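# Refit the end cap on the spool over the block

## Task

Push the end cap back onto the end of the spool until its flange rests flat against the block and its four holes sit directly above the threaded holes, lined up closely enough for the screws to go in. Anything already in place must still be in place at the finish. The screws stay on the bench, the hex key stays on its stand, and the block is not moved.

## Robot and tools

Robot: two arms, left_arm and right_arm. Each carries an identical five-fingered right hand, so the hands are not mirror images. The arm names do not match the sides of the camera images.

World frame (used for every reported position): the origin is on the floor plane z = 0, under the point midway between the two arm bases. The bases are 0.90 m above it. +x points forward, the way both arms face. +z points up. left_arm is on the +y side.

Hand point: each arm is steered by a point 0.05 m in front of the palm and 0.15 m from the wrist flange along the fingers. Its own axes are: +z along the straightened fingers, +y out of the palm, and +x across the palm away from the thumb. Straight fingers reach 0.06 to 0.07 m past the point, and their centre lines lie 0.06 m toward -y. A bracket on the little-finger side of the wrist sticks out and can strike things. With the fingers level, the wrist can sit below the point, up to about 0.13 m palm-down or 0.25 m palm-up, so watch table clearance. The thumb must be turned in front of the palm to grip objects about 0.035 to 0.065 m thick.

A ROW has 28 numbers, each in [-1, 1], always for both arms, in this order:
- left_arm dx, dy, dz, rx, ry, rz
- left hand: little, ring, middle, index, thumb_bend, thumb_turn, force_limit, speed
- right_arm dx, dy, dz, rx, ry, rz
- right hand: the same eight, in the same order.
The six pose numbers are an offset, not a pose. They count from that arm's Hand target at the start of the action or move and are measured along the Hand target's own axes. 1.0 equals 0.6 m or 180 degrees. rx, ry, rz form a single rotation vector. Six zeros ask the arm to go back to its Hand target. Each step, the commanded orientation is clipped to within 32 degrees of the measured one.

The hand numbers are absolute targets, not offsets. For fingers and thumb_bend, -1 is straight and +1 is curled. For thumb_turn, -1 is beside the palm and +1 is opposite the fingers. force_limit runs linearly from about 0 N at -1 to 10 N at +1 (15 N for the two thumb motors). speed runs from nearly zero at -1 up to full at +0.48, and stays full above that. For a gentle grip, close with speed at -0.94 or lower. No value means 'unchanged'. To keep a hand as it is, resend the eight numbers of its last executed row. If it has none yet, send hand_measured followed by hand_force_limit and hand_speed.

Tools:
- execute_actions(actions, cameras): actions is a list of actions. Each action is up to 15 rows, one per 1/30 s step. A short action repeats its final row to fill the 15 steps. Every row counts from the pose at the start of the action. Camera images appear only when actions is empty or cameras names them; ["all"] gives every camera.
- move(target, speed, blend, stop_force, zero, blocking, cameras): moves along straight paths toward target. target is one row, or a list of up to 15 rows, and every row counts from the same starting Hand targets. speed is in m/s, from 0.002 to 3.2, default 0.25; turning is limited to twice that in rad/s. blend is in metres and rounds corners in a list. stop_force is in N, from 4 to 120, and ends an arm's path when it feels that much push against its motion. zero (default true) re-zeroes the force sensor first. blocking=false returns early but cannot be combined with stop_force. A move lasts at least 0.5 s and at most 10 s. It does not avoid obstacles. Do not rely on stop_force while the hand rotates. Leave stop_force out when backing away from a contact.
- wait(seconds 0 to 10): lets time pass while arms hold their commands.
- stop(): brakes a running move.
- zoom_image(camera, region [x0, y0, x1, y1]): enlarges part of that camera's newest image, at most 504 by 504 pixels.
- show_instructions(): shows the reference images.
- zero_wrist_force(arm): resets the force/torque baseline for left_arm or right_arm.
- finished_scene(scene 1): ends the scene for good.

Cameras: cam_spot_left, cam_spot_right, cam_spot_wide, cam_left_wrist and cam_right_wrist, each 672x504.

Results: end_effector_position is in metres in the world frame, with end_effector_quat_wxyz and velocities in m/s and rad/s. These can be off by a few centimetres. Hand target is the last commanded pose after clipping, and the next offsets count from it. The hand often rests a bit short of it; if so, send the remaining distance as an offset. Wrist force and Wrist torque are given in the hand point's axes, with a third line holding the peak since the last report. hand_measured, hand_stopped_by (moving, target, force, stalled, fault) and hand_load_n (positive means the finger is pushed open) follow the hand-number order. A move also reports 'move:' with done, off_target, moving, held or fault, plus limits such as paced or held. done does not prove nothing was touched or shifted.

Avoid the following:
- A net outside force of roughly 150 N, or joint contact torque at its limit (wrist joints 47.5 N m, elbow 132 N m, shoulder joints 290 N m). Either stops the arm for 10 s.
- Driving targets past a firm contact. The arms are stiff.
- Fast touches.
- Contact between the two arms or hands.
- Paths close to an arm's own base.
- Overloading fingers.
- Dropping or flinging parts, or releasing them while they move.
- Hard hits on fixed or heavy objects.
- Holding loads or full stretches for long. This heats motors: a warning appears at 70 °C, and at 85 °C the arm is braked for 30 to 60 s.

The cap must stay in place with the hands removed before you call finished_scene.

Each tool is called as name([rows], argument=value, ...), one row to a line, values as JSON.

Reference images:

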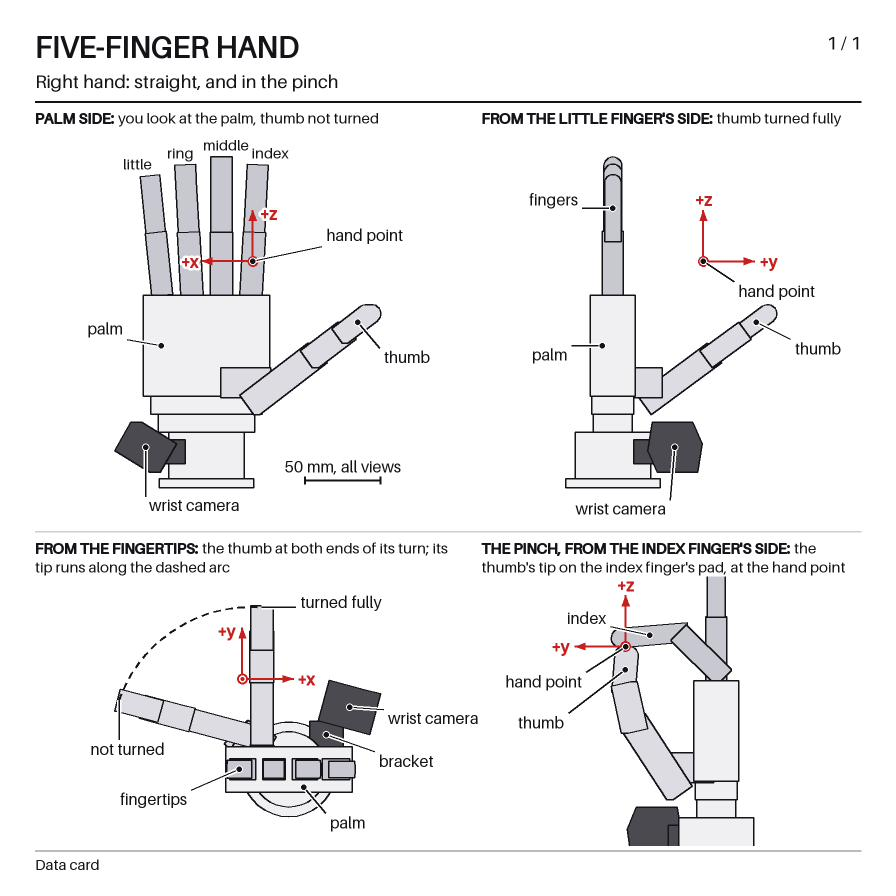

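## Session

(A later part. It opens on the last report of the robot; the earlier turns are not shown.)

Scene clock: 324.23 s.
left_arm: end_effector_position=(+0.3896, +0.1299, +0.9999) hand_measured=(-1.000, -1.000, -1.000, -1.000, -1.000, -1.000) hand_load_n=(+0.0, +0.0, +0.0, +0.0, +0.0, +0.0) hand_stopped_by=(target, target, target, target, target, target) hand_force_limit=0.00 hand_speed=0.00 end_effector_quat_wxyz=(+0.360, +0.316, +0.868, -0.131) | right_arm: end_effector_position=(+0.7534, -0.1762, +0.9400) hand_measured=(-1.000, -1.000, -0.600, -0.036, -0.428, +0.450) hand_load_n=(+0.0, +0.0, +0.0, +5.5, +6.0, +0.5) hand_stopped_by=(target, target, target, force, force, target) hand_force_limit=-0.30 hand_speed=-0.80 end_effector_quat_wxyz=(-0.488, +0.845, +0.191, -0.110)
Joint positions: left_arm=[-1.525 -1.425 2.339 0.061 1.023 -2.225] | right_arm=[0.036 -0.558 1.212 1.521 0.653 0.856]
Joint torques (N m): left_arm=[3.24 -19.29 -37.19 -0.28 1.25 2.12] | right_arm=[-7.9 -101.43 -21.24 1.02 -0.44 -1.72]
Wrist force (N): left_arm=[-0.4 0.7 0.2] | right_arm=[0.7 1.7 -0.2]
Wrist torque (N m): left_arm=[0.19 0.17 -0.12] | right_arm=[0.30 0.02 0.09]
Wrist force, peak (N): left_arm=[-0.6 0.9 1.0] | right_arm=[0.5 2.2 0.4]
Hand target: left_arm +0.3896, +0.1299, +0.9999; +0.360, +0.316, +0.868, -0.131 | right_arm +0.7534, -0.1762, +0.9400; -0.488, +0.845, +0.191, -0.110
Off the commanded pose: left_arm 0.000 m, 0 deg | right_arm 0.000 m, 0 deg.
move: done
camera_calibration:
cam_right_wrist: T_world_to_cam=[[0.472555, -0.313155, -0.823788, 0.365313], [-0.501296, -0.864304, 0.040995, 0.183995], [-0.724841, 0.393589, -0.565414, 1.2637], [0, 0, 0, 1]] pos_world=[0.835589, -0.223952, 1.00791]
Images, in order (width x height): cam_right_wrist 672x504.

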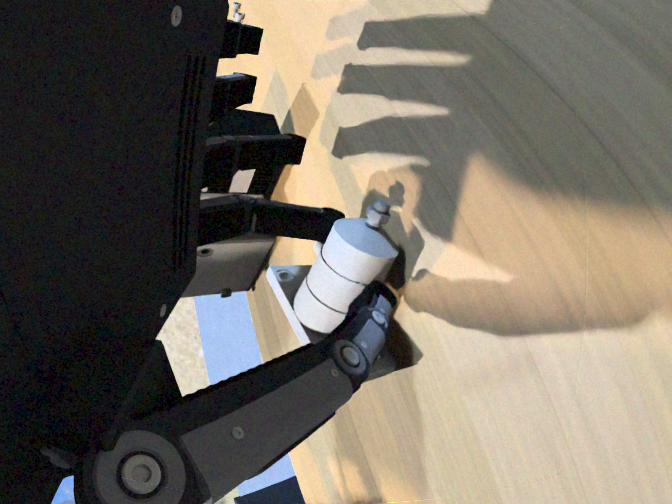

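move([
  [0,0,0,0,0,0,-1,-1,-1,-1,-1,-1,0,0,0,0,0,0,0,0,-1,-1,-0.6,0.35,0.15,0.45,0.1,-0.8],
  [0,0,0,0,0,0,-1,-1,-1,-1,-1,-1,0,0,0,-0.0722,-0.0417,0,0,0,-1,-1,-0.6,0.35,0.15,0.45,0.1,-0.8],
], cameras=["cam_right_wrist","cam_left_wrist","cam_spot_right"], speed=0.06)

zoom_image(camera="cam_right_wrist", region=[230, 120, 460, 330])

Scene clock: 328.63 s.
left_arm: end_effector_position=(+0.3896, +0.1299, +0.9999) hand_measured=(-1.000, -1.000, -1.000, -1.000, -1.000, -1.000) hand_load_n=(+0.0, +0.0, +0.0, +0.0, +0.0, +0.0) hand_stopped_by=(target, target, target, target, target, target) hand_force_limit=0.00 hand_speed=0.00 end_effector_quat_wxyz=(+0.360, +0.316, +0.868, -0.131) | right_arm: end_effector_position=(+0.7534, -0.1762, +0.9902) hand_measured=(-1.000, -1.000, -0.600, -0.034, -0.404, +0.450) hand_load_n=(+0.0, +0.0, -0.5, +0.0, +0.0, +0.0) hand_stopped_by=(target, target, target, force, force, target) hand_force_limit=0.10 hand_speed=-0.80 end_effector_quat_wxyz=(-0.488, +0.845, +0.191, -0.110)
Joint positions: left_arm=[-1.525 -1.425 2.339 0.061 1.023 -2.225] | right_arm=[0.036 -0.61 1.212 1.572 0.653 0.856]
Joint torques (N m): left_arm=[2.98 -20.17 -37.12 0.11 1.16 2] | right_arm=[-5.52 -84.8 -43.36 -0.14 -0.95 1.28]
Wrist force (N): left_arm=[-0.8 0.6 0.6] | right_arm=[0.8 1.8 0.5]
Wrist torque (N m): left_arm=[0.14 0.22 -0.15] | right_arm=[0.26 -0.05 0.13]
Wrist force, peak (N): left_arm=[-0.5 1.4 0.5] | right_arm=[0.4 3.0 0.9]
Hand target: left_arm +0.3896, +0.1299, +0.9999; +0.360, +0.316, +0.868, -0.131 | right_arm +0.7534, -0.1762, +0.9900; -0.488, +0.845, +0.191, -0.110
Off the commanded pose: left_arm 0.000 m, 0 deg | right_arm 0.000 m, 0 deg.
move: done
camera_calibration:
cam_left_wrist: T_world_to_cam=[[0.485744, 0.863089, -0.138309, -0.166091], [0.241802, 0.0193775, 0.970132, -1.07638], [0.839991, -0.504679, -0.199284, 0.0563837], [0, 0, 0, 1]] pos_world=[0.293586, 0.192665, 1.0325]
cam_right_wrist: T_world_to_cam=[[0.472419, -0.313176, -0.823857, 0.406767], [-0.501295, -0.8643, 0.0410944, 0.181837], [-0.72493, 0.393582, -0.565305, 1.29199], [0, 0, 0, 1]] pos_world=[0.83559, -0.223952, 1.05801]
Images, in order (width x height): cam_spot_right 672x504, cam_left_wrist 672x504, cam_right_wrist 672x504.

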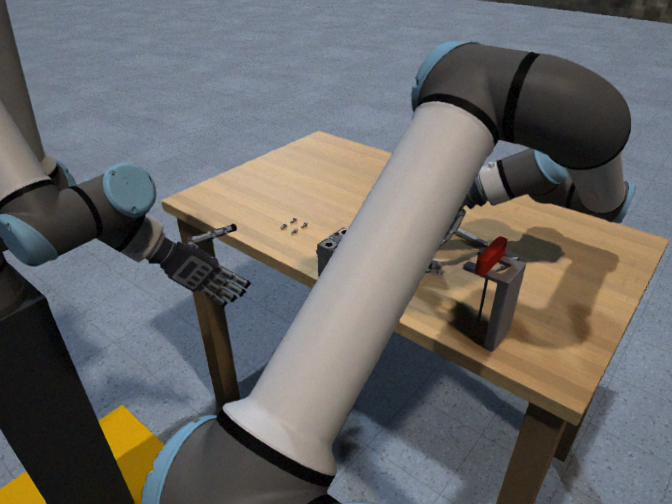

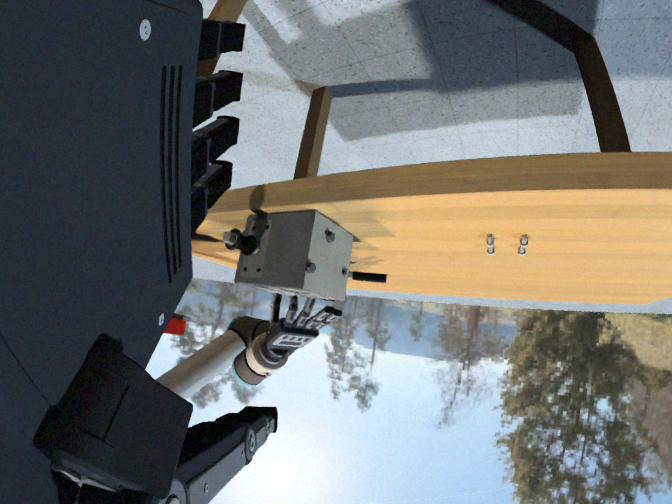

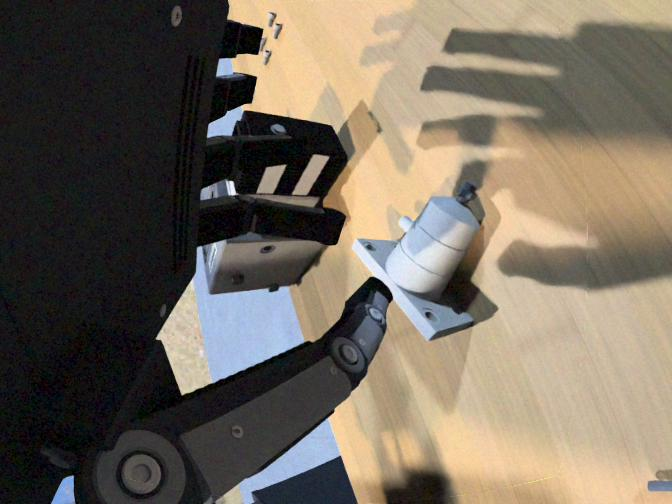

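Scaled by 2.191 from the camera's 672x504 image, which has a finer 960x720 frame.

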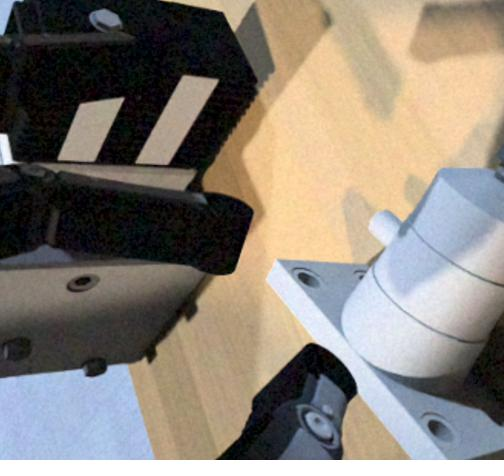

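zoom_image(camera="cam_right_wrist", region=[340, 175, 510, 345])

Scaled by 2.965 from the camera's 672x504 image, which has a finer 960x720 frame.

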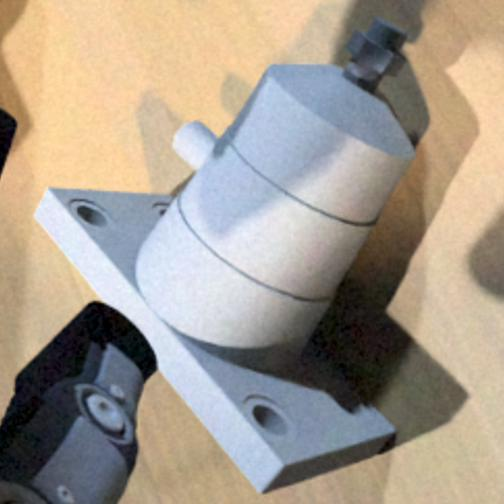

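move([
  [0,0,0,0,0,0,-1,-1,-1,-1,-1,-1,0,0,0,0,0,0,0,0,-1,-1,-0.7,-0.35,-0.5,0.45,0.1,0],
  [0,0,0,0,0,0,-1,-1,-1,-1,-1,-1,0,0,0.0257,0.0103,-0.0012,0.0278,0.0149,0.0086,-1,-1,-0.7,-0.35,-0.5,0.45,0.1,0],
  [0,0,0,0,0,0,-1,-1,-1,-1,-1,-1,0,0,0.0257,0.0782,0.038,0.0278,0.0149,0.0086,-1,-1,-0.7,-0.35,-0.5,0.45,0.1,0],
], cameras=["cam_right_wrist"], speed=0.1)

zoom_image(camera="cam_right_wrist", region=[230, 120, 460, 330])

Scene clock: 345.53 s.
left_arm: end_effector_position=(+0.3896, +0.1299, +0.9999) hand_measured=(-1.000, -1.000, -1.000, -1.000, -1.000, -1.000) hand_load_n=(+0.0, +0.0, +0.0, +0.0, +0.0, +0.0) hand_stopped_by=(target, target, target, target, target, target) hand_force_limit=0.00 hand_speed=0.00 end_effector_quat_wxyz=(+0.360, +0.316, +0.868, -0.131) | right_arm: end_effector_position=(+0.7690, -0.1730, +0.9380) hand_measured=(-1.000, -1.000, -0.700, -0.350, -0.500, +0.450) hand_load_n=(+0.0, +0.0, +0.0, +0.0, +0.0, +0.0) hand_stopped_by=(target, target, target, target, target, target) hand_force_limit=0.10 hand_speed=0.00 end_effector_quat_wxyz=(-0.527, +0.827, +0.163, -0.105)
Joint positions: left_arm=[-1.525 -1.425 2.339 0.061 1.023 -2.225] | right_arm=[0.016 -0.524 1.196 1.565 0.568 0.822]
Joint torques (N m): left_arm=[3.48 -23.32 -37.29 -0.1 1.07 1.7] | right_arm=[10.56 -102.37 -37.12 7.03 -3.85 3.56]
Wrist force (N): left_arm=[-0.4 0.6 0.6] | right_arm=[0.3 1.9 0.5]
Wrist torque (N m): left_arm=[0.15 0.17 -0.12] | right_arm=[0.29 0.00 0.22]
Wrist force, peak (N): left_arm=[-0.7 1.3 0.8] | right_arm=[0.4 3.0 0.9]
Hand target: left_arm +0.3896, +0.1299, +0.9999; +0.360, +0.316, +0.868, -0.131 | right_arm +0.7690, -0.1730, +0.9380; -0.527, +0.827, +0.163, -0.105
Off the commanded pose: left_arm 0.000 m, 0 deg | right_arm 0.000 m, 0 deg.
move: done
camera_calibration:
cam_right_wrist: T_world_to_cam=[[0.425162, -0.270877, -0.863634, 0.43841], [-0.546673, -0.837321, -0.00649953, 0.278755], [-0.721378, 0.474889, -0.504078, 1.22647], [0, 0, 0, 1]] pos_world=[0.850742, -0.230275, 0.998675]
Images, in order (width x height): cam_right_wrist 672x504.

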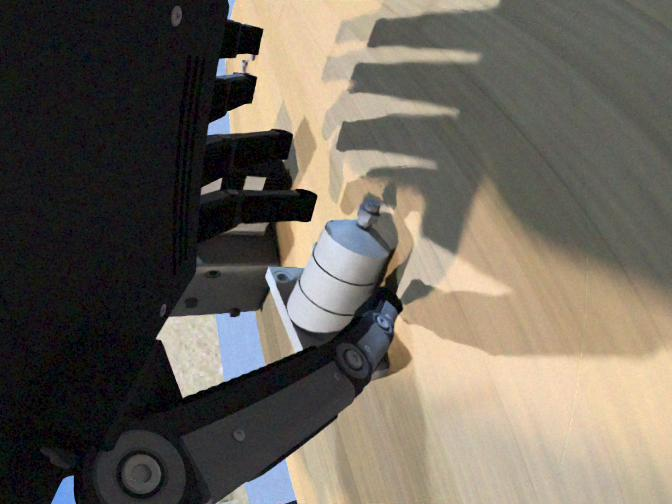

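Scaled by 2.191 from the camera's 672x504 image, which has a finer 960x720 frame.

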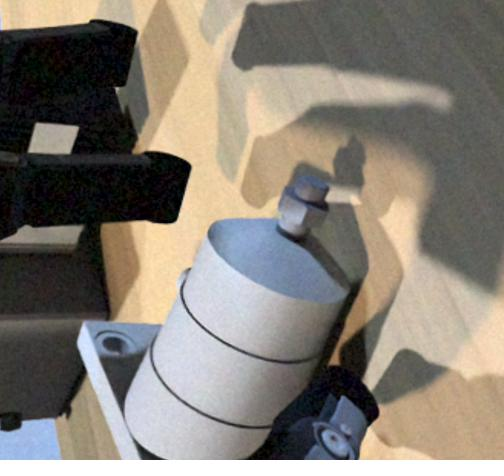

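move(target=[0,0,0,0,0,0,-1,-1,-1,-1,-1,-1,0,0,0,0,0,0,0,0,-1,-1,-0.7,0.3,0.1,0.45,0.3,-0.8], cameras=["cam_right_wrist"])

zoom_image(camera="cam_right_wrist", region=[230, 120, 460, 330])

Scene clock: 349.83 s.
left_arm: end_effector_position=(+0.3896, +0.1299, +0.9999) hand_measured=(-1.000, -1.000, -1.000, -1.000, -1.000, -1.000) hand_load_n=(+0.0, +0.0, +0.0, +0.0, +0.0, +0.0) hand_stopped_by=(target, target, target, target, target, target) hand_force_limit=0.00 hand_speed=0.00 end_effector_quat_wxyz=(+0.360, +0.316, +0.868, -0.131) | right_arm: end_effector_position=(+0.7690, -0.1730, +0.9380) hand_measured=(-1.000, -1.000, -0.700, -0.060, -0.356, +0.450) hand_load_n=(+0.0, +0.0, +0.0, +11.5, +10.0, +1.5) hand_stopped_by=(target, target, target, force, force, target) hand_force_limit=0.30 hand_speed=-0.80 end_effector_quat_wxyz=(-0.527, +0.827, +0.163, -0.105)
Joint positions: left_arm=[-1.525 -1.425 2.339 0.061 1.023 -2.225] | right_arm=[0.016 -0.524 1.196 1.565 0.568 0.822]
Joint torques (N m): left_arm=[0.62 -22.12 -36.3 0.34 1.05 1.94] | right_arm=[9.57 -87.46 -21.08 6.23 -3.89 -0.83]
Wrist force (N): left_arm=[-0.9 0.9 0.5] | right_arm=[0.5 1.5 -0.4]
Wrist torque (N m): left_arm=[0.20 0.24 -0.14] | right_arm=[0.30 0.01 0.22]
Wrist force, peak (N): left_arm=[-0.8 1.3 0.4] | right_arm=[0.6 2.4 0.6]
Hand target: left_arm +0.3896, +0.1299, +0.9999; +0.360, +0.316, +0.868, -0.131 | right_arm +0.7690, -0.1730, +0.9380; -0.527, +0.827, +0.163, -0.105
Off the commanded pose: left_arm 0.000 m, 0 deg | right_arm 0.000 m, 0 deg.
move: done
camera_calibration:
cam_right_wrist: T_world_to_cam=[[0.425007, -0.270912, -0.863699, 0.438626], [-0.546682, -0.837316, -0.00637313, 0.278722], [-0.721462, 0.474877, -0.503968, 1.22638], [0, 0, 0, 1]] pos_world=[0.850743, -0.230174, 0.998675]
Images, in order (width x height): cam_right_wrist 672x504.

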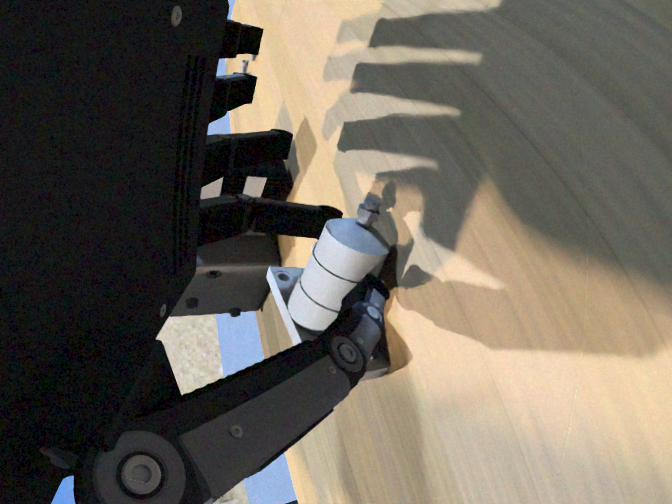

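Scaled by 2.191 from the camera's 672x504 image, which has a finer 960x720 frame.

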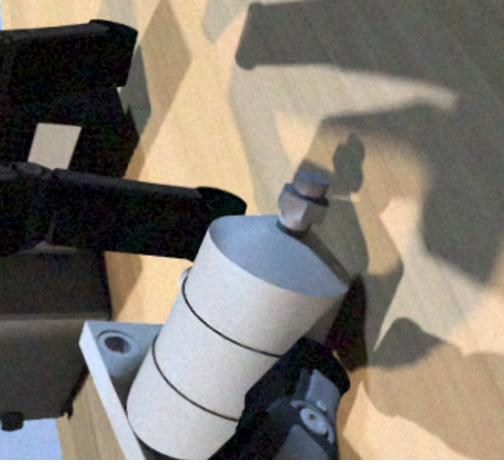

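move(target=[0,0,0,0,0,0,-1,-1,-1,-1,-1,-1,0,0,0,-0.0302,-0.014,0,0,0,-1,-1,-0.7,0.3,0.1,0.45,0.3,-0.8], cameras=["cam_right_wrist"], speed=0.04)

zoom_image(camera="cam_right_wrist", region=[230, 120, 460, 330])

Scene clock: 353.40 s.
left_arm: end_effector_position=(+0.3896, +0.1299, +0.9999) hand_measured=(-1.000, -1.000, -1.000, -1.000, -1.000, -1.000) hand_load_n=(+0.0, +0.0, +0.0, +0.0, +0.0, +0.0) hand_stopped_by=(target, target, target, target, target, target) hand_force_limit=0.00 hand_speed=0.00 end_effector_quat_wxyz=(+0.360, +0.316, +0.868, -0.131) | right_arm: end_effector_position=(+0.7690, -0.1729, +0.9581) hand_measured=(-1.000, -1.000, -0.700, -0.060, -0.356, +0.450) hand_load_n=(+0.0, +0.0, +0.0, +8.5, +9.0, +1.0) hand_stopped_by=(target, target, target, force, force, target) hand_force_limit=0.30 hand_speed=-0.80 end_effector_quat_wxyz=(-0.527, +0.827, +0.163, -0.105)
Joint positions: left_arm=[-1.525 -1.425 2.339 0.061 1.023 -2.225] | right_arm=[0.016 -0.546 1.199 1.585 0.568 0.822]
Joint torques (N m): left_arm=[1.9 -23.11 -36.92 -0.07 1.57 1.8] | right_arm=[8.92 -82.46 -23.05 0.5 -3.82 3.37]
Wrist force (N): left_arm=[-0.7 0.5 0.4] | right_arm=[1.0 2.1 0.3]
Wrist torque (N m): left_arm=[0.13 0.21 -0.14] | right_arm=[0.32 -0.05 0.22]
Wrist force, peak (N): left_arm=[-0.9 1.2 0.6] | right_arm=[0.4 2.8 0.7]
Hand target: left_arm +0.3896, +0.1299, +0.9999; +0.360, +0.316, +0.868, -0.131 | right_arm +0.7690, -0.1729, +0.9579; -0.527, +0.827, +0.163, -0.105
Off the commanded pose: left_arm 0.000 m, 0 deg | right_arm 0.000 m, 0 deg.
move: done
camera_calibration:
cam_right_wrist: T_world_to_cam=[[0.424819, -0.270861, -0.863808, 0.45627], [-0.546669, -0.837325, -0.00629392, 0.278756], [-0.721583, 0.47489, -0.503782, 1.23643], [0, 0, 0, 1]] pos_world=[0.850743, -0.230175, 1.01878]
Images, in order (width x height): cam_right_wrist 672x504.

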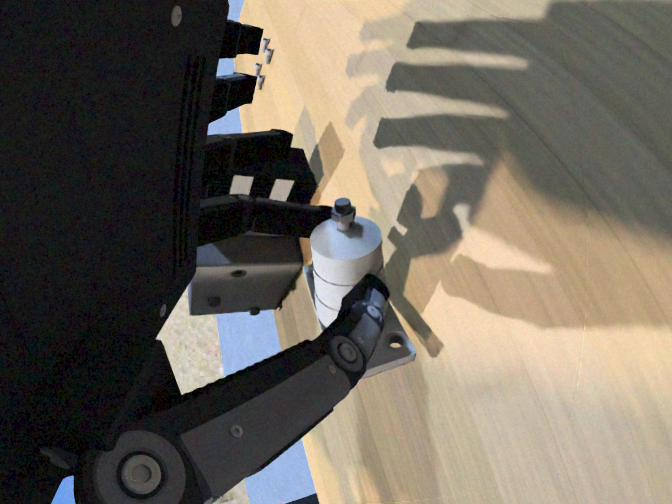

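Scaled by 2.191 from the camera's 672x504 image, which has a finer 960x720 frame.

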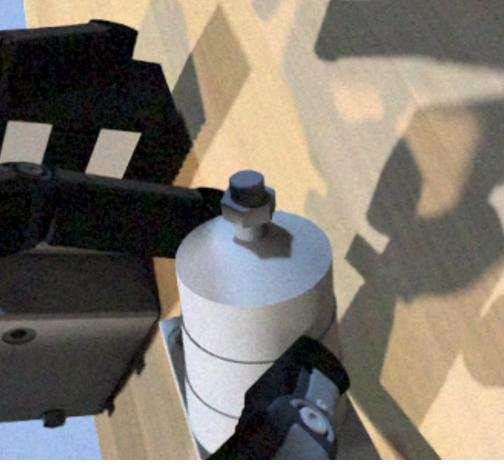

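move(target=[0,0,0,0,0,0,-1,-1,-1,-1,-1,-1,0,0,0,-0.0151,-0.007,0,0,0,-1,-1,-0.7,0.3,0.1,0.45,0.3,-0.8], cameras=["cam_right_wrist"], speed=0.03)

zoom_image(camera="cam_right_wrist", region=[260, 160, 460, 400])

Scene clock: 358.43 s.
left_arm: end_effector_position=(+0.3896, +0.1299, +0.9999) hand_measured=(-1.000, -1.000, -1.000, -1.000, -1.000, -1.000) hand_load_n=(+0.0, +0.0, +0.0, +0.0, +0.0, +0.0) hand_stopped_by=(target, target, target, target, target, target) hand_force_limit=0.00 hand_speed=0.00 end_effector_quat_wxyz=(+0.360, +0.316, +0.868, -0.131) | right_arm: end_effector_position=(+0.7690, -0.1729, +0.9681) hand_measured=(-1.000, -1.000, -0.700, -0.058, -0.354, +0.450) hand_load_n=(+0.0, +0.0, +0.0, +0.0, +0.0, +0.0) hand_stopped_by=(target, target, target, force, force, target) hand_force_limit=0.30 hand_speed=-0.80 end_effector_quat_wxyz=(-0.527, +0.827, +0.163, -0.105)
Joint positions: left_arm=[-1.525 -1.425 2.339 0.061 1.023 -2.225] | right_arm=[0.017 -0.556 1.199 1.594 0.568 0.822]
Joint torques (N m): left_arm=[0.8 -19.77 -35.67 0.31 1.07 1.73] | right_arm=[9.62 -82.14 -20.82 3.1 -2.27 3.63]
Wrist force (N): left_arm=[-0.5 0.9 0.4] | right_arm=[0.6 1.9 0.2]
Wrist torque (N m): left_arm=[0.19 0.18 -0.12] | right_arm=[0.31 -0.01 0.18]
Wrist force, peak (N): left_arm=[-0.7 1.1 0.9] | right_arm=[0.4 3.0 0.5]
Hand target: left_arm +0.3896, +0.1299, +0.9999; +0.360, +0.316, +0.868, -0.131 | right_arm +0.7690, -0.1729, +0.9679; -0.527, +0.827, +0.163, -0.105
Off the commanded pose: left_arm 0.000 m, 0 deg | right_arm 0.000 m, 0 deg.
move: done
camera_calibration:
cam_right_wrist: T_world_to_cam=[[0.425022, -0.270889, -0.863699, 0.464616], [-0.546671, -0.837323, -0.00639684, 0.278927], [-0.721462, 0.474878, -0.503968, 1.24155], [0, 0, 0, 1]] pos_world=[0.850743, -0.230174, 1.02878]
Images, in order (width x height): cam_right_wrist 672x504.

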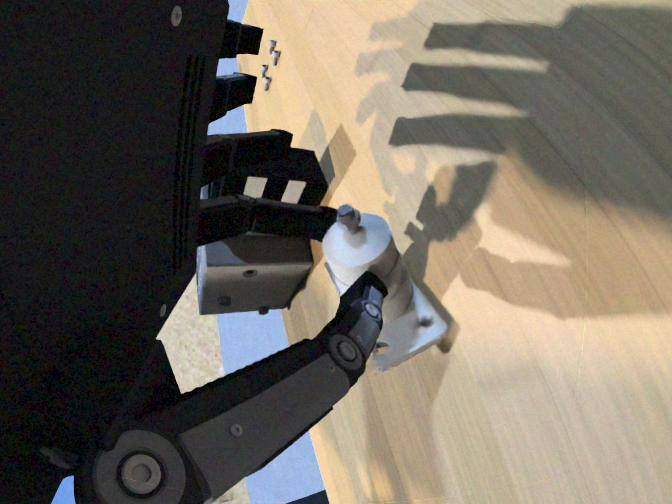

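Scaled by 2.100 from the camera's 672x504 image, which has a finer 960x720 frame.

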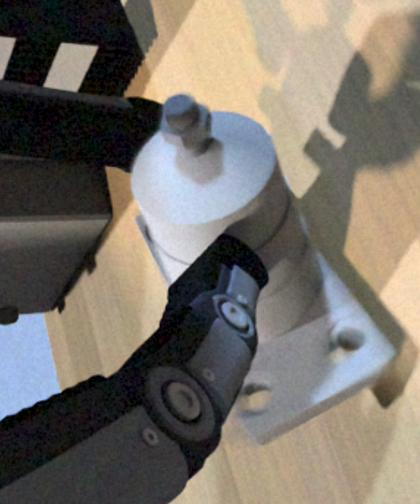

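wait(seconds=0.3, cameras=["cam_right_wrist"])

zoom_image(camera="cam_right_wrist", region=[260, 160, 460, 400])

Scene clock: 360.27 s.
left_arm: end_effector_position=(+0.3896, +0.1299, +0.9999) hand_measured=(-1.000, -1.000, -1.000, -1.000, -1.000, -1.000) hand_load_n=(+0.0, +0.0, +0.0, +0.0, +0.0, +0.0) hand_stopped_by=(target, target, target, target, target, target) hand_force_limit=0.00 hand_speed=0.00 end_effector_quat_wxyz=(+0.360, +0.316, +0.868, -0.131) | right_arm: end_effector_position=(+0.7690, -0.1729, +0.9679) hand_measured=(-1.000, -1.000, -0.700, -0.058, -0.354, +0.450) hand_load_n=(+0.0, +0.0, +0.0, +0.0, +0.0, +0.0) hand_stopped_by=(target, target, target, force, force, target) hand_force_limit=0.30 hand_speed=-0.80 end_effector_quat_wxyz=(-0.527, +0.827, +0.163, -0.105)
Joint positions: left_arm=[-1.525 -1.425 2.339 0.061 1.023 -2.225] | right_arm=[0.017 -0.556 1.199 1.594 0.568 0.822]
Joint torques (N m): left_arm=[1.09 -21.5 -36.53 -0.22 0.88 2.14] | right_arm=[9.04 -84.13 -23.24 0.11 -4.04 1.15]
Wrist force (N): left_arm=[-0.4 0.8 0.3] | right_arm=[0.7 1.7 0.3]
Wrist torque (N m): left_arm=[0.18 0.17 -0.12] | right_arm=[0.30 -0.02 0.19]
Wrist force, peak (N): left_arm=[-1.1 0.8 0.7] | right_arm=[0.5 2.1 0.2]
Hand target: left_arm +0.3896, +0.1299, +0.9999; +0.360, +0.316, +0.868, -0.131 | right_arm +0.7690, -0.1729, +0.9679; -0.527, +0.827, +0.163, -0.105
Off the commanded pose: left_arm 0.000 m, 0 deg | right_arm 0.000 m, 0 deg.
wait: 0.30 s; at rest from the start
camera_calibration:
cam_right_wrist: T_world_to_cam=[[0.425007, -0.270912, -0.863699, 0.464451], [-0.546682, -0.837316, -0.00637313, 0.278912], [-0.721462, 0.474877, -0.503968, 1.24145], [0, 0, 0, 1]] pos_world=[0.850743, -0.230174, 1.02858]
Images, in order (width x height): cam_right_wrist 672x504.

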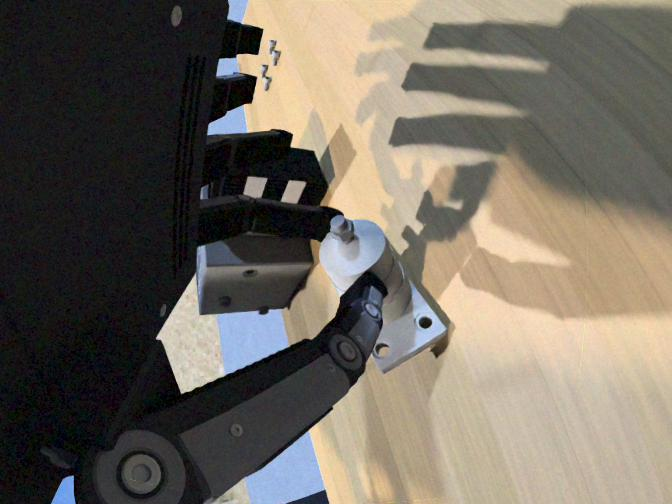

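Scaled by 2.100 from the camera's 672x504 image, which has a finer 960x720 frame.

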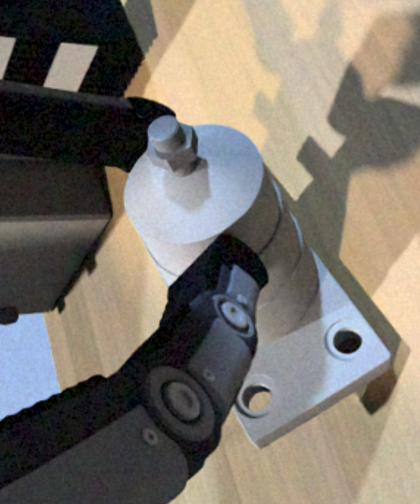

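wait(seconds=0.1, cameras=["cam_spot_right","cam_spot_left","cam_spot_wide"])

zoom_image(camera="cam_spot_right", region=[390, 210, 510, 310])

zoom_image(camera="cam_spot_left", region=[350, 170, 470, 290])

Scene clock: 366.50 s.
left_arm: end_effector_position=(+0.3896, +0.1299, +0.9999) hand_measured=(-1.000, -1.000, -1.000, -1.000, -1.000, -1.000) hand_load_n=(+0.0, +0.0, +0.0, -0.5, +0.0, +0.0) hand_stopped_by=(target, target, target, target, target, target) hand_force_limit=0.00 hand_speed=0.00 end_effector_quat_wxyz=(+0.360, +0.316, +0.868, -0.131) | right_arm: end_effector_position=(+0.7690, -0.1729, +0.9679) hand_measured=(-1.000, -1.000, -0.700, -0.058, -0.354, +0.450) hand_load_n=(+0.0, +0.0, +0.0, +0.0, +0.0, +0.0) hand_stopped_by=(target, target, target, force, force, target) hand_force_limit=0.30 hand_speed=-0.80 end_effector_quat_wxyz=(-0.527, +0.827, +0.163, -0.105)
Joint positions: left_arm=[-1.525 -1.425 2.339 0.061 1.023 -2.225] | right_arm=[0.017 -0.556 1.199 1.594 0.568 0.822]
Joint torques (N m): left_arm=[-1.57 -19.89 -36.14 0.24 0.79 2.07] | right_arm=[9.43 -81.78 -25.96 0.55 -4.1 -1.49]
Wrist force (N): left_arm=[-0.3 0.5 0.6] | right_arm=[0.5 1.7 0.5]
Wrist torque (N m): left_arm=[0.13 0.15 -0.11] | right_arm=[0.29 -0.01 0.18]
Wrist force, peak (N): left_arm=[-1.1 1.2 0.7] | right_arm=[0.6 1.9 0.5]
Hand target: left_arm +0.3896, +0.1299, +0.9999; +0.360, +0.316, +0.868, -0.131 | right_arm +0.7690, -0.1729, +0.9679; -0.527, +0.827, +0.163, -0.105
Off the commanded pose: left_arm 0.000 m, 0 deg | right_arm 0.000 m, 0 deg.
wait: 0.10 s; at rest from the start
Images, in order (width x height): cam_spot_left 672x504, cam_spot_right 672x504, cam_spot_wide 672x504.

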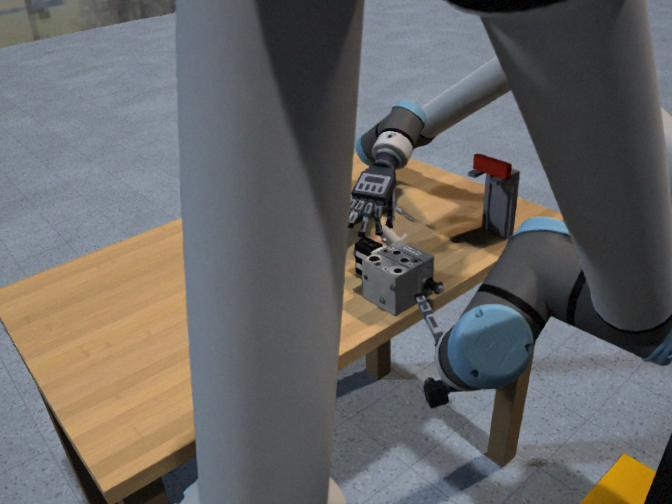

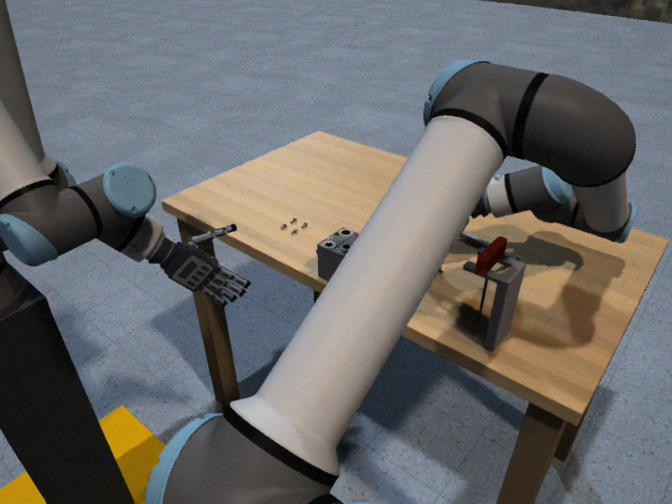

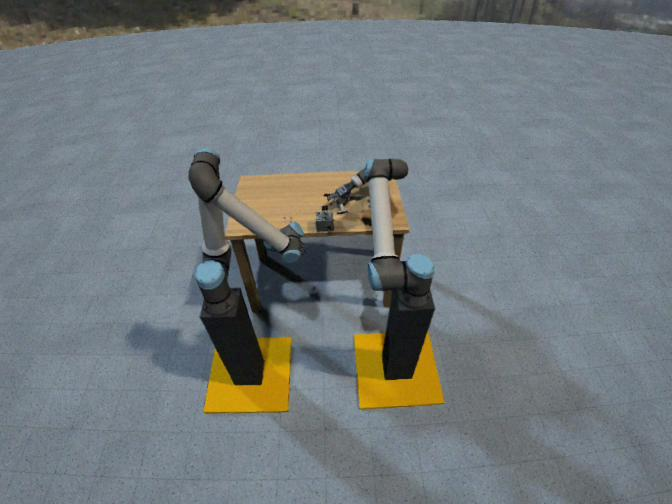

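Scaled by 4.200 from the camera's 672x504 image, which has a finer 960x720 frame.

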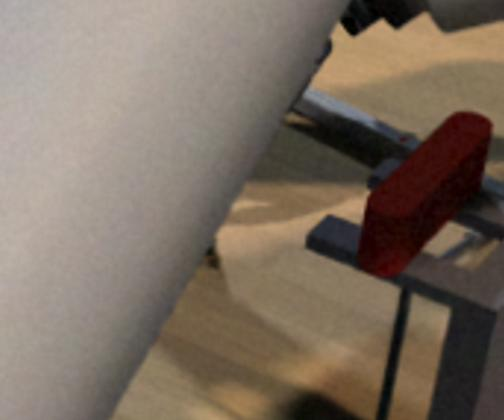

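Scaled by 4.200 from the camera's 672x504 image, which has a finer 960x720 frame.

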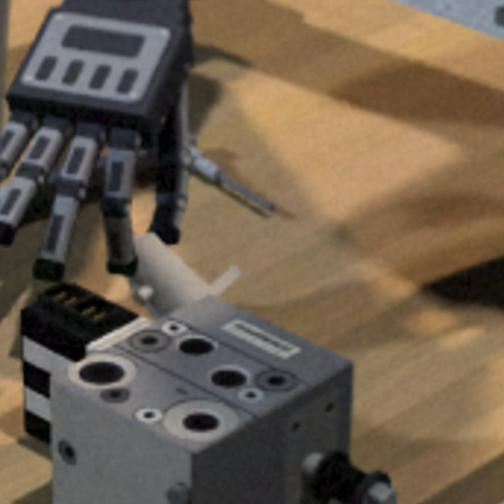

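move(target=[0,0,0,0,0,0,-1,-1,-1,-1,-1,-1,0,0,-0.0167,-0.0037,-0.0017,0,0,0,-1,-1,-0.7,0.3,0.1,0.45,0.3,-0.8], cameras=["cam_right_wrist"], speed=0.03)

zoom_image(camera="cam_right_wrist", region=[260, 160, 460, 400])

Scene clock: 372.67 s.
left_arm: end_effector_position=(+0.3896, +0.1299, +0.9999) hand_measured=(-1.000, -1.000, -1.000, -1.000, -1.000, -1.000) hand_load_n=(+0.0, +0.0, +0.0, +0.0, +0.0, +0.0) hand_stopped_by=(target, target, target, target, target, target) hand_force_limit=0.00 hand_speed=0.00 end_effector_quat_wxyz=(+0.360, +0.316, +0.868, -0.131) | right_arm: end_effector_position=(+0.7596, -0.1767, +0.9704) hand_measured=(-1.000, -1.000, -0.700, -0.058, -0.354, +0.450) hand_load_n=(+0.0, +0.0, +0.0, +0.5, +0.0, +0.0) hand_stopped_by=(target, target, target, force, force, target) hand_force_limit=0.30 hand_speed=-0.80 end_effector_quat_wxyz=(-0.527, +0.827, +0.163, -0.105)
Joint positions: left_arm=[-1.525 -1.425 2.339 0.061 1.023 -2.225] | right_arm=[0.012 -0.573 1.231 1.585 0.571 0.816]
Joint torques (N m): left_arm=[0.26 -22.16 -36.3 0.4 0.67 1.91] | right_arm=[-1.57 -80.56 -46.15 4.32 -0.8 -1.29]
Wrist force (N): left_arm=[-0.2 0.9 0.5] | right_arm=[0.9 1.7 0.3]
Wrist torque (N m): left_arm=[0.20 0.14 -0.11] | right_arm=[0.34 -0.06 0.32]
Wrist force, peak (N): left_arm=[-1.1 1.0 0.6] | right_arm=[0.9 2.0 0.6]
Hand target: left_arm +0.3896, +0.1299, +0.9999; +0.360, +0.316, +0.868, -0.131 | right_arm +0.7597, -0.1767, +0.9704; -0.527, +0.827, +0.163, -0.105
Off the commanded pose: left_arm 0.000 m, 0 deg | right_arm 0.000 m, 0 deg.
move: done
camera_calibration:
cam_right_wrist: T_world_to_cam=[[0.425052, -0.270909, -0.863678, 0.46943], [-0.54671, -0.837297, -0.00642401, 0.270687], [-0.721415, 0.474912, -0.504004, 1.23769], [0, 0, 0, 1]] pos_world=[0.841342, -0.233974, 1.03097]
Images, in order (width x height): cam_right_wrist 672x504.

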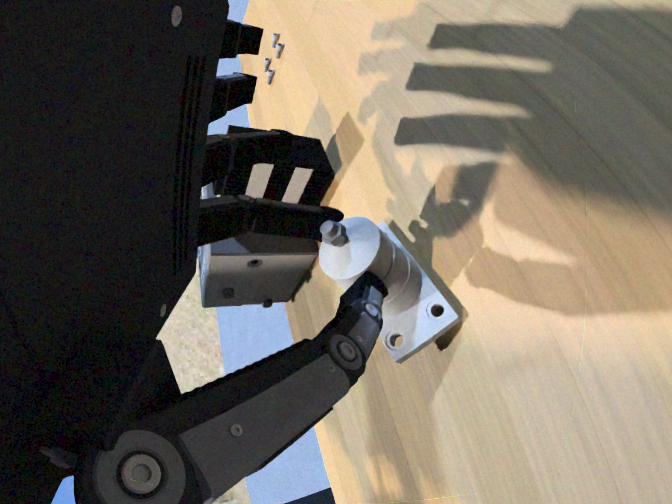

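Scaled by 2.100 from the camera's 672x504 image, which has a finer 960x720 frame.

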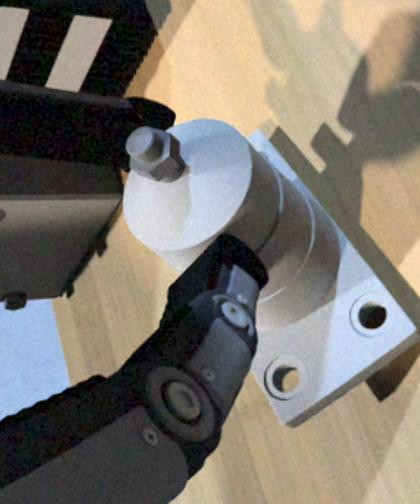

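move(target=[0,0,0,0,0,0,-1,-1,-1,-1,-1,-1,0,0,-0.0167,-0.0010,-0.0005,0,0,0,-1,-1,-0.7,0.3,0.1,0.45,0.3,-0.8], cameras=["cam_right_wrist","cam_spot_left"], speed=0.03)

zoom_image(camera="cam_right_wrist", region=[260, 160, 460, 400])

zoom_image(camera="cam_spot_left", region=[350, 170, 470, 290])

Scene clock: 375.80 s.
left_arm: end_effector_position=(+0.3896, +0.1299, +0.9999) hand_measured=(-1.000, -1.000, -1.000, -1.000, -1.000, -1.000) hand_load_n=(+0.0, +0.0, +0.0, +0.0, -0.5, +0.0) hand_stopped_by=(target, target, target, target, target, target) hand_force_limit=0.00 hand_speed=0.00 end_effector_quat_wxyz=(+0.360, +0.316, +0.868, -0.131) | right_arm: end_effector_position=(+0.7504, -0.1806, +0.9710) hand_measured=(-1.000, -1.000, -0.700, -0.058, -0.354, +0.450) hand_load_n=(+0.0, +0.0, +0.0, +0.5, +0.0, +0.0) hand_stopped_by=(target, target, target, force, force, target) hand_force_limit=0.30 hand_speed=-0.80 end_effector_quat_wxyz=(-0.527, +0.827, +0.163, -0.105)
Joint positions: left_arm=[-1.525 -1.425 2.339 0.061 1.023 -2.225] | right_arm=[0.008 -0.587 1.261 1.574 0.573 0.81]
Joint torques (N m): left_arm=[0.17 -21.75 -35.86 0.56 0.71 2.3] | right_arm=[0.22 -80.29 -44.81 4.99 -0.87 -0.48]
Wrist force (N): left_arm=[-0.3 0.8 0.4] | right_arm=[0.6 1.8 0.6]
Wrist torque (N m): left_arm=[0.19 0.16 -0.11] | right_arm=[0.33 -0.06 0.34]
Wrist force, peak (N): left_arm=[-0.8 1.1 0.9] | right_arm=[0.3 2.4 0.7]
Hand target: left_arm +0.3896, +0.1299, +0.9999; +0.360, +0.316, +0.868, -0.131 | right_arm +0.7505, -0.1805, +0.9711; -0.527, +0.827, +0.163, -0.105
Off the commanded pose: left_arm 0.000 m, 0 deg | right_arm 0.000 m, 0 deg.
move: done
camera_calibration:
cam_right_wrist: T_world_to_cam=[[0.425052, -0.270909, -0.863678, 0.472889], [-0.54671, -0.837297, -0.00642401, 0.262397], [-0.721415, 0.474912, -0.504004, 1.23326], [0, 0, 0, 1]] pos_world=[0.832142, -0.237874, 1.03167]
Images, in order (width x height): cam_spot_left 672x504, cam_right_wrist 672x504.

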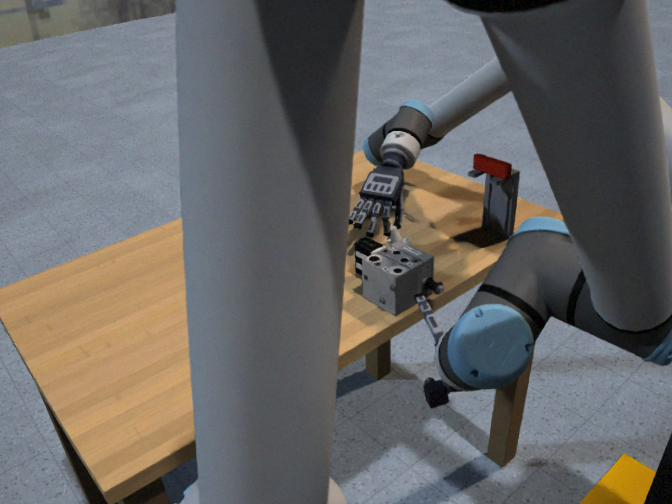

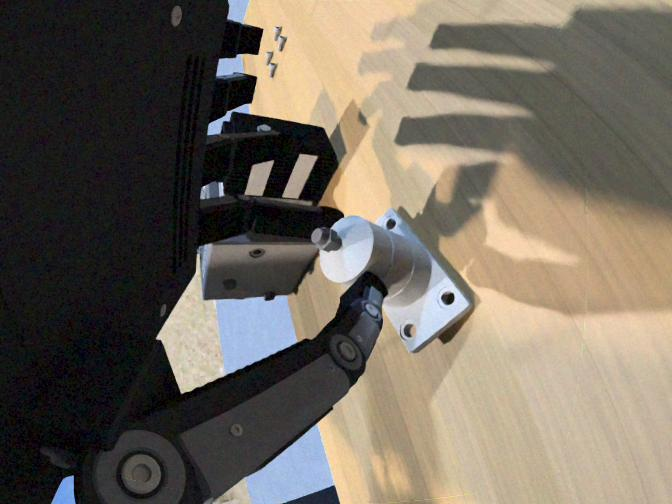

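Scaled by 2.100 from the camera's 672x504 image, which has a finer 960x720 frame.

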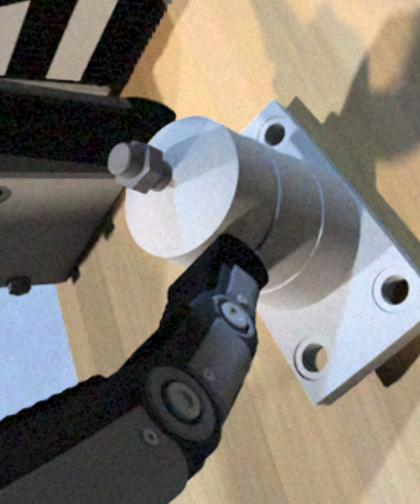

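Scaled by 4.200 from the camera's 672x504 image, which has a finer 960x720 frame.

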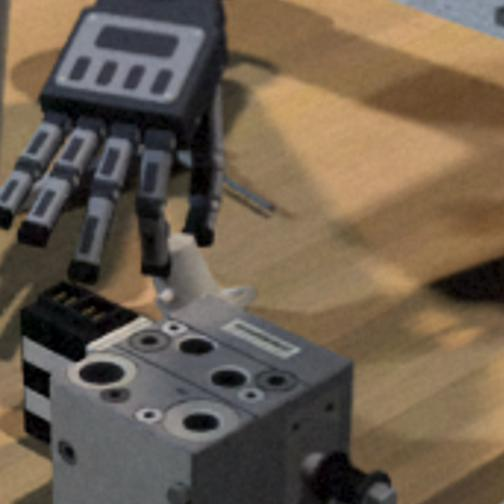

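move(target=[0,0,0,0,0,0,-1,-1,-1,-1,-1,-1,0,0,-0.015,0.0008,0.0004,0,0,0,-1,-1,-0.7,0.3,0.1,0.45,0.3,-0.8], cameras=["cam_right_wrist","cam_spot_left"], speed=0.03)

zoom_image(camera="cam_right_wrist", region=[260, 160, 460, 400])

zoom_image(camera="cam_spot_left", region=[350, 170, 470, 290])

Scene clock: 379.50 s.
left_arm: end_effector_position=(+0.3896, +0.1299, +0.9999) hand_measured=(-1.000, -1.000, -1.000, -1.000, -1.000, -1.000) hand_load_n=(+0.0, +0.0, +0.0, +0.0, +0.0, -0.5) hand_stopped_by=(target, target, target, target, target, target) hand_force_limit=0.00 hand_speed=0.00 end_effector_quat_wxyz=(+0.360, +0.316, +0.868, -0.131) | right_arm: end_effector_position=(+0.7421, -0.1840, +0.9705) hand_measured=(-1.000, -1.000, -0.700, -0.058, -0.354, +0.450) hand_load_n=(+0.0, +0.0, +0.0, +0.5, +0.5, +0.0) hand_stopped_by=(target, target, target, force, force, target) hand_force_limit=0.30 hand_speed=-0.80 end_effector_quat_wxyz=(-0.527, +0.827, +0.163, -0.105)
Joint positions: left_arm=[-1.525 -1.425 2.339 0.061 1.023 -2.225] | right_arm=[0.004 -0.598 1.288 1.563 0.576 0.804]
Joint torques (N m): left_arm=[-1.87 -21.1 -35.52 0.27 0.95 1.67] | right_arm=[-1.14 -81.82 -42.17 4.74 -0.75 -1.36]
Wrist force (N): left_arm=[-0.7 0.5 0.6] | right_arm=[0.4 1.8 1.1]
Wrist torque (N m): left_arm=[0.12 0.21 -0.14] | right_arm=[0.29 -0.05 0.32]
Wrist force, peak (N): left_arm=[-0.9 1.0 0.7] | right_arm=[0.7 2.2 1.1]
Hand target: left_arm +0.3896, +0.1299, +0.9999; +0.360, +0.316, +0.868, -0.131 | right_arm +0.7422, -0.1839, +0.9706; -0.527, +0.827, +0.163, -0.105
Off the commanded pose: left_arm 0.000 m, 0 deg | right_arm 0.000 m, 0 deg.
move: done
camera_calibration:
cam_right_wrist: T_world_to_cam=[[0.425052, -0.270909, -0.863678, 0.475106], [-0.54671, -0.837297, -0.00642401, 0.254954], [-0.721415, 0.474912, -0.504004, 1.22856], [0, 0, 0, 1]] pos_world=[0.823742, -0.241274, 1.03117]
Images, in order (width x height): cam_spot_left 672x504, cam_right_wrist 672x504.

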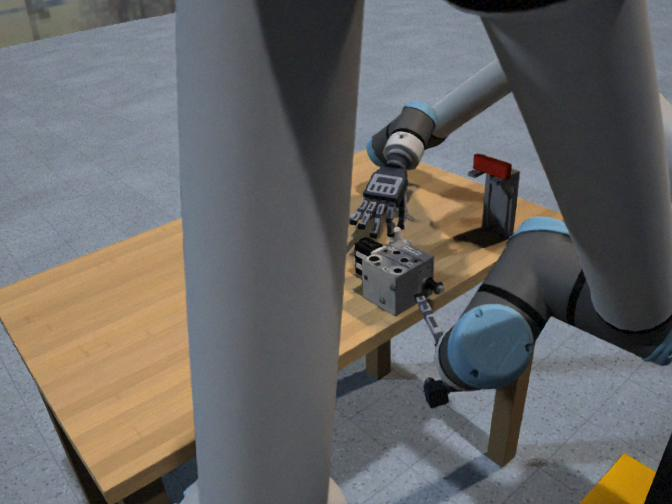

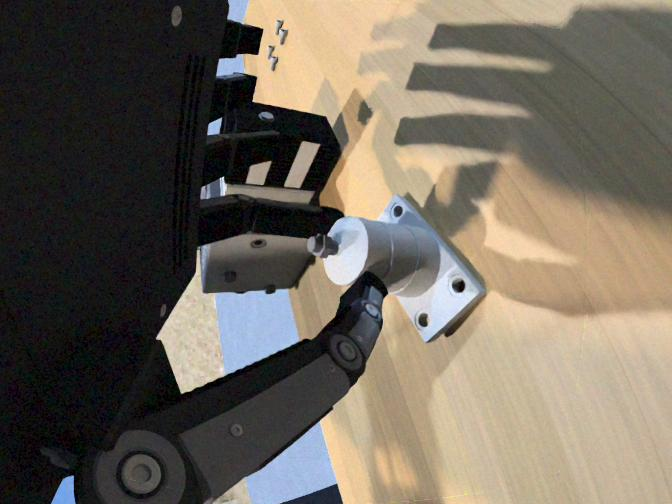

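Scaled by 2.100 from the camera's 672x504 image, which has a finer 960x720 frame.

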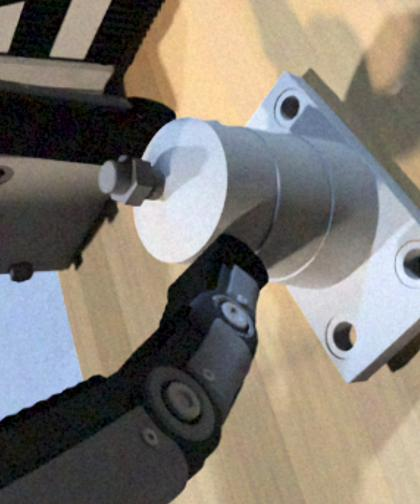

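Scaled by 4.200 from the camera's 672x504 image, which has a finer 960x720 frame.

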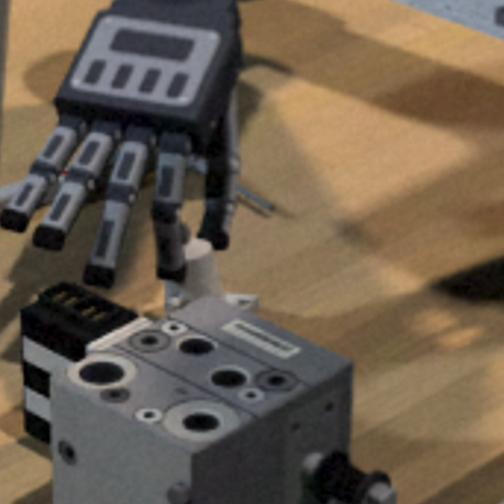

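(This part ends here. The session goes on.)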